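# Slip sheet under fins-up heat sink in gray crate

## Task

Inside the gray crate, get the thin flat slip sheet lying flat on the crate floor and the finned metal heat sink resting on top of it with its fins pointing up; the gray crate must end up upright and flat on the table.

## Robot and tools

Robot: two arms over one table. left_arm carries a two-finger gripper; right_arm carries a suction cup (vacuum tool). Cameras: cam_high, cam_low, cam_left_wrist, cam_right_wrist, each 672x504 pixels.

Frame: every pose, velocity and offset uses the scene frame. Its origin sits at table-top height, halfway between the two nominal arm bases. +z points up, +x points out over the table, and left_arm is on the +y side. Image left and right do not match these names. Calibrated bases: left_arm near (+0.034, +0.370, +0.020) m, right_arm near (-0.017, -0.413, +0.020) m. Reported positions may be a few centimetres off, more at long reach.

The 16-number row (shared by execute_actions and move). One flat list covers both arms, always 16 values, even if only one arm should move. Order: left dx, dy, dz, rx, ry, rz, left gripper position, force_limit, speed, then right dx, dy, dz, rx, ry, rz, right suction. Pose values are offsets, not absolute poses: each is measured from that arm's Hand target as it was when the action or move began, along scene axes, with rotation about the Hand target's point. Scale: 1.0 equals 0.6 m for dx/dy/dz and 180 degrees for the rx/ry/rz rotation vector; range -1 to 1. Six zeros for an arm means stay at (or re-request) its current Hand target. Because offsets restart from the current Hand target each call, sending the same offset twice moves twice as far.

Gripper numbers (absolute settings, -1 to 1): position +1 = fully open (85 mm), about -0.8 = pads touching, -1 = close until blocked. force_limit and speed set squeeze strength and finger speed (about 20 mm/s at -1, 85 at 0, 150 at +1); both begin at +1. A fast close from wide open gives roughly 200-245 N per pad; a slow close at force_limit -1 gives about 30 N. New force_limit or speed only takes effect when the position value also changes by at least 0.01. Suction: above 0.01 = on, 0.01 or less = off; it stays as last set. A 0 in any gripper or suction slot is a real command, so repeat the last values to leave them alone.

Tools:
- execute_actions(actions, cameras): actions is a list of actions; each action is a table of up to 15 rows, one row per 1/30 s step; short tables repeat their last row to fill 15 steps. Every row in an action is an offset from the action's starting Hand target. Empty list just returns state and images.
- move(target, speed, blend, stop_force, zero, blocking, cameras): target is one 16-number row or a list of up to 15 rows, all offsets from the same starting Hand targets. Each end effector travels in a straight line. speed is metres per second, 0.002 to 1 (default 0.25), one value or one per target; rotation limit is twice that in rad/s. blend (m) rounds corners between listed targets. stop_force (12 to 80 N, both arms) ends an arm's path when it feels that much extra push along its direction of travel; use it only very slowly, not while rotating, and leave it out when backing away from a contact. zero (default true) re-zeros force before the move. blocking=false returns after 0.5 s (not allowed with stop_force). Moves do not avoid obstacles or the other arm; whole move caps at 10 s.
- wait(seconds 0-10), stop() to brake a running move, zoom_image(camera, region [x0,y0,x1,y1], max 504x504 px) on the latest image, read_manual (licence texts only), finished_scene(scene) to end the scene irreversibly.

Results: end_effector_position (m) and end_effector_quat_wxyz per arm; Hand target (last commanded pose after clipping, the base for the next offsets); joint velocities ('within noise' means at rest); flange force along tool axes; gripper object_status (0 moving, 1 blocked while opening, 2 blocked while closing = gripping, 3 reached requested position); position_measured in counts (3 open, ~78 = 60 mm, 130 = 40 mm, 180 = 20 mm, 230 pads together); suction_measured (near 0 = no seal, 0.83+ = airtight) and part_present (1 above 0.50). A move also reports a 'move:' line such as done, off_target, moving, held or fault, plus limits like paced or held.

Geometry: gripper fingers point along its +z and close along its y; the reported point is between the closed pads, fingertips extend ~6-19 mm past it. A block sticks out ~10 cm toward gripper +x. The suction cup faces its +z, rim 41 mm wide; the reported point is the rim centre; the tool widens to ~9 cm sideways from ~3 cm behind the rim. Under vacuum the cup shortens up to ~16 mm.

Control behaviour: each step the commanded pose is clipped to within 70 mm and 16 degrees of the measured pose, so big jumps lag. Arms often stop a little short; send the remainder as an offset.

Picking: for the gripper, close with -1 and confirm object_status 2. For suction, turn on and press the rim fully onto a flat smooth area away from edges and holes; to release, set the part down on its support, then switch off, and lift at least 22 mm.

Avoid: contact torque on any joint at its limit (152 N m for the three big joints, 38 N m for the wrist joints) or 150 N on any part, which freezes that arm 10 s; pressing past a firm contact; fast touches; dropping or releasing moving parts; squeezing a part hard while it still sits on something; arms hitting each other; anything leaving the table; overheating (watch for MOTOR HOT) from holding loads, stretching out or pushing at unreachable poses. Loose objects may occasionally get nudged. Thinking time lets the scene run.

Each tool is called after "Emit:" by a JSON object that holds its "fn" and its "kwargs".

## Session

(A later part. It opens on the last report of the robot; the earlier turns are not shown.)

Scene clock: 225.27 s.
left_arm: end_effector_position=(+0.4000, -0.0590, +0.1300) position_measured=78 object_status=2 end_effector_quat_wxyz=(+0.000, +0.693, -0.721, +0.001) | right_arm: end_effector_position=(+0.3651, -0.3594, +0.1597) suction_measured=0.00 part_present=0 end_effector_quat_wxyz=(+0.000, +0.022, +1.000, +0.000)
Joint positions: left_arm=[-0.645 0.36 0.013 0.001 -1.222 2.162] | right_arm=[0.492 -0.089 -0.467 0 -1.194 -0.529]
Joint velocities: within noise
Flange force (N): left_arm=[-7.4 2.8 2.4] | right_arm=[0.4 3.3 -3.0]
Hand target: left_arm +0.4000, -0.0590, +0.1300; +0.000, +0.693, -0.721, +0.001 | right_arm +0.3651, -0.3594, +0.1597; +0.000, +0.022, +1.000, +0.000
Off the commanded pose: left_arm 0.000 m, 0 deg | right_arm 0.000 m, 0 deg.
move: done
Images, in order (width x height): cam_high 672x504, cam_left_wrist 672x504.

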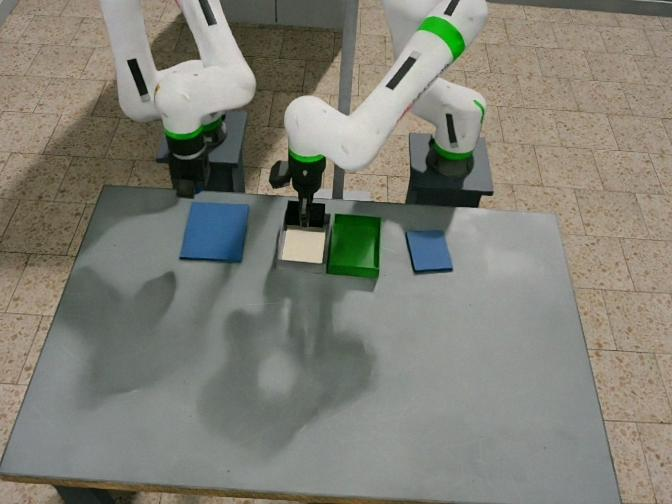

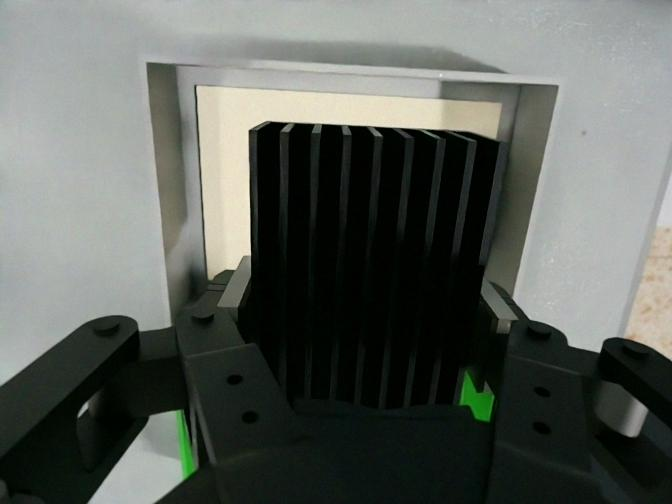

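Emit:
{"fn": "move", "kwargs": {"target": [0,0,-0.1717,0,0,0,-1,-0.7,-1,0,0,0,0,0,0,0], "speed": 0.1, "cameras": []}}

Emit:
{"fn": "move", "kwargs": {"target": [0,0,-0.0167,0,0,0,-1,-0.7,-1,0,0,0,0,0,0,0], "speed": 0.006, "stop_force": 12, "cameras": ["cam_left_wrist", "cam_high"]}}

Scene clock: 234.73 s.
left_arm: end_effector_position=(+0.4000, -0.0590, +0.0270) position_measured=78 object_status=2 end_effector_quat_wxyz=(+0.000, +0.693, -0.721, +0.001) | right_arm: end_effector_position=(+0.3651, -0.3594, +0.1597) suction_measured=0.00 part_present=0 end_effector_quat_wxyz=(+0.000, +0.022, +1.000, +0.000)
Joint positions: left_arm=[-0.645 0.471 -0.096 0.001 -1.003 2.162] | right_arm=[0.492 -0.089 -0.467 0 -1.194 -0.528]
Joint velocities: within noise
Flange force (N): left_arm=[-5.9 1.7 0.6] | right_arm=[-1.8 2.8 -2.4]
Hand target: left_arm +0.4000, -0.0590, +0.0270; +0.000, +0.693, -0.721, +0.001 | right_arm +0.3651, -0.3594, +0.1597; +0.000, +0.022, +1.000, +0.000
Off the commanded pose: left_arm 0.000 m, 0 deg | right_arm 0.000 m, 0 deg.
move: done
No camera images: "cameras" was empty.

Scene clock: 236.30 s.
left_arm: end_effector_position=(+0.4000, -0.0591, +0.0214) position_measured=78 object_status=2 end_effector_quat_wxyz=(+0.000, +0.693, -0.721, +0.001) | right_arm: end_effector_position=(+0.3651, -0.3594, +0.1597) suction_measured=0.00 part_present=0 end_effector_quat_wxyz=(+0.000, +0.022, +1.000, +0.000)
Joint positions: left_arm=[-0.645 0.479 -0.1 0.001 -0.991 2.162] | right_arm=[0.492 -0.089 -0.467 0 -1.194 -0.528]
Joint velocities: within noise
Flange force (N): left_arm=[-7.8 1.8 -18.0] | right_arm=[-1.9 2.8 -2.7]
Hand target: left_arm +0.4000, -0.0591, +0.0214; +0.000, +0.693, -0.721, +0.001 (not the last commanded pose) | right_arm +0.3651, -0.3594, +0.1597; +0.000, +0.022, +1.000, +0.000
Off the commanded pose: left_arm 0.004 m, 0 deg | right_arm 0.000 m, 0 deg.
move: contact (left_arm)
Images, in order (width x height): cam_high 672x504, cam_left_wrist 672x504.

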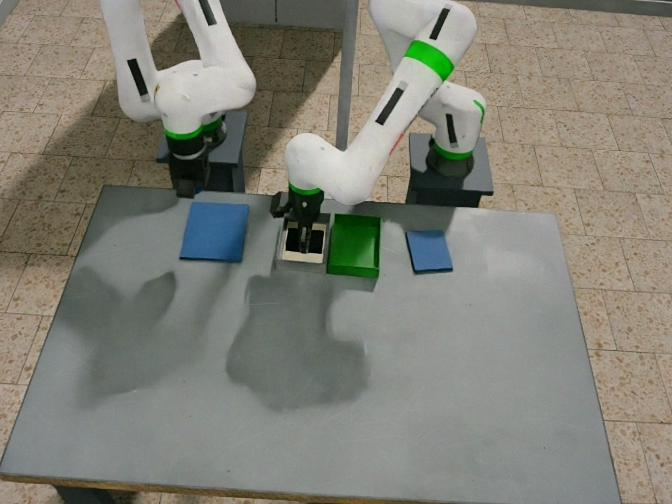

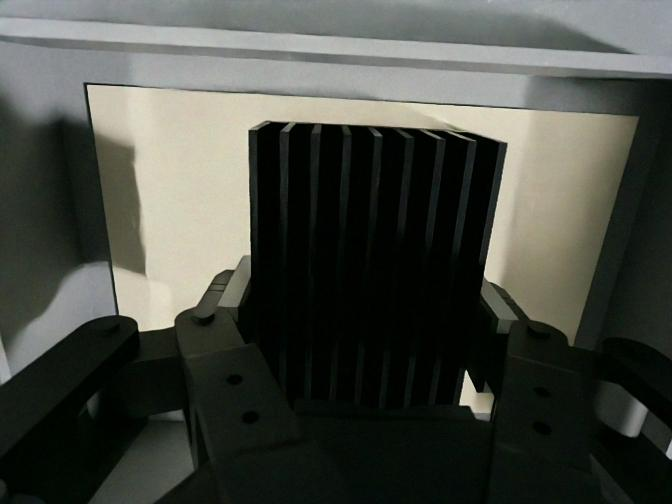

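Emit:
{"fn": "execute_actions", "kwargs": {"actions": [[[0,0,0.0005,0,0,0,-1,-0.7,-1,0,0,0,0,0,0,0]],[[0,0,0,0,0,0,0.8,-0.7,-0.6,0,0,0,0,0,0,0]],[[0,0,0,0,0,0,0.8,-0.7,-0.6,0,0,0,0,0,0,0]]], "cameras": ["cam_high"]}}

Scene clock: 257.73 s.
left_arm: end_effector_position=(+0.4000, -0.0591, +0.0217) position_measured=28 object_status=3 end_effector_quat_wxyz=(+0.000, +0.693, -0.721, +0.001) | right_arm: end_effector_position=(+0.3651, -0.3594, +0.1597) suction_measured=0.00 part_present=0 end_effector_quat_wxyz=(+0.000, +0.022, +1.000, +0.000)
Joint positions: left_arm=[-0.645 0.478 -0.1 0.001 -0.991 2.162] | right_arm=[0.492 -0.089 -0.467 0 -1.194 -0.528]
Joint velocities: within noise
Flange force (N): left_arm=[-4.8 1.3 -1.5] | right_arm=[-1.7 2.0 -2.8]
Flange force at the end of the 1st action (N): left_arm=[-4.1 0.9 -3.1] | right_arm=[-1.2 3.2 -2.6]
Flange force at the end of the 2nd action (N): left_arm=[-4.5 0.9 -1.4] | right_arm=[-1.0 2.8 -2.4]
Hand target: left_arm +0.4000, -0.0591, +0.0217; +0.000, +0.693, -0.721, +0.001 | right_arm +0.3651, -0.3594, +0.1597; +0.000, +0.022, +1.000, +0.000
Off the commanded pose: left_arm 0.000 m, 0 deg | right_arm 0.000 m, 0 deg.
Images, in order (width x height): cam_high 672x504.

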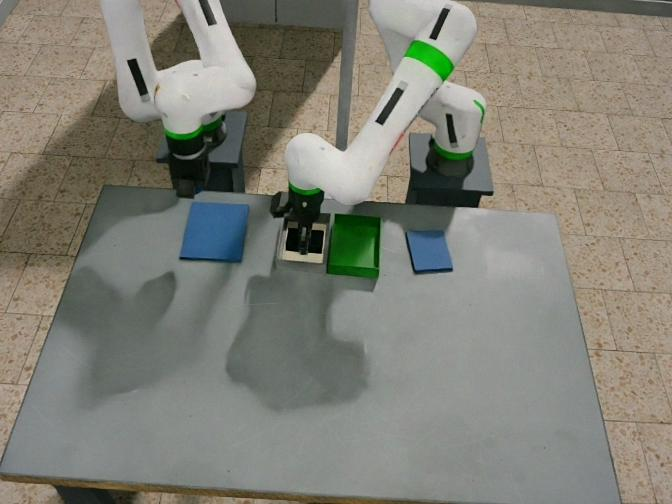

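Emit:
{"fn": "move", "kwargs": {"target": [[0,0,0.05,0,0,0,0.8,-0.7,-0.6,0,0,0,0,0,0,0],[0,0,0.36,0,0,0,0.8,-0.7,-0.6,0,0,0,0,0,0,0]], "speed": [0.05,0.2], "blend": [0.01,0], "cameras": ["cam_high","cam_left_wrist"]}}

Emit:
{"fn": "zoom_image", "kwargs": {"camera": "cam_high", "region": [270, 205, 335, 270]}}

Scene clock: 263.00 s.
left_arm: end_effector_position=(+0.4001, -0.0590, +0.2377) position_measured=28 object_status=3 end_effector_quat_wxyz=(+0.000, +0.693, -0.721, +0.001) | right_arm: end_effector_position=(+0.3651, -0.3594, +0.1597) suction_measured=0.00 part_present=0 end_effector_quat_wxyz=(+0.000, +0.022, +1.000, +0.000)
Joint positions: left_arm=[-0.645 0.3 0.192 0.001 -1.461 2.162] | right_arm=[0.492 -0.089 -0.467 0 -1.194 -0.528]
Joint velocities: within noise
Flange force (N): left_arm=[-6.5 2.9 1.6] | right_arm=[-1.6 2.0 -1.8]
Hand target: left_arm +0.4000, -0.0591, +0.2377; +0.000, +0.693, -0.721, +0.001 | right_arm +0.3651, -0.3594, +0.1597; +0.000, +0.022, +1.000, +0.000
Off the commanded pose: left_arm 0.000 m, 0 deg | right_arm 0.000 m, 0 deg.
move: done
Images, in order (width x height): cam_high 672x504, cam_left_wrist 672x504.

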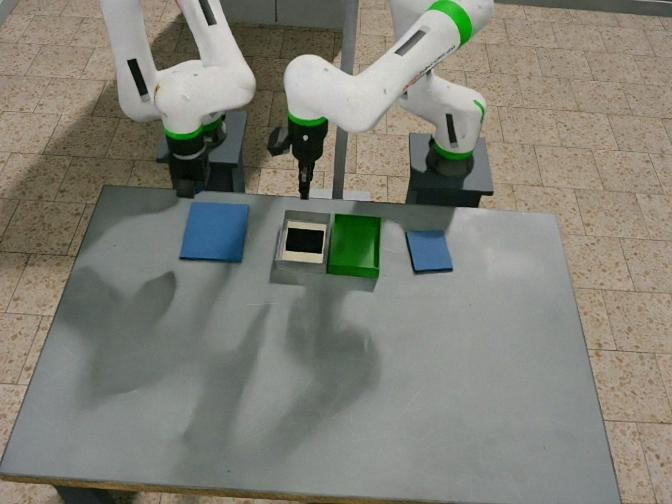

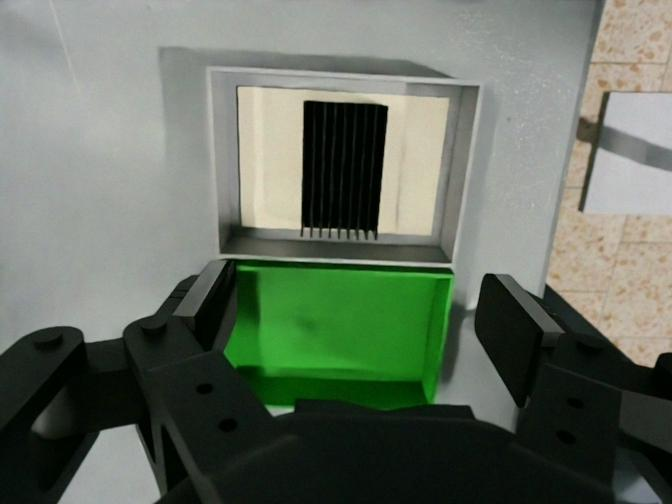

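Scaled by 7.754 from the camera's 672x504 image, which has a finer 960x720 frame.

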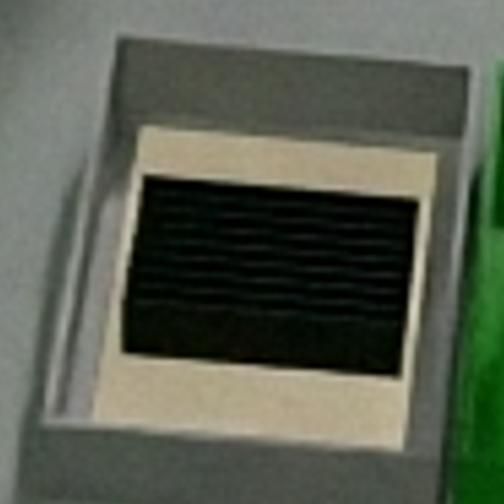

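Emit:
{"fn": "finished_scene", "kwargs": {"scene": 2}}

The scene is finished: the task was done.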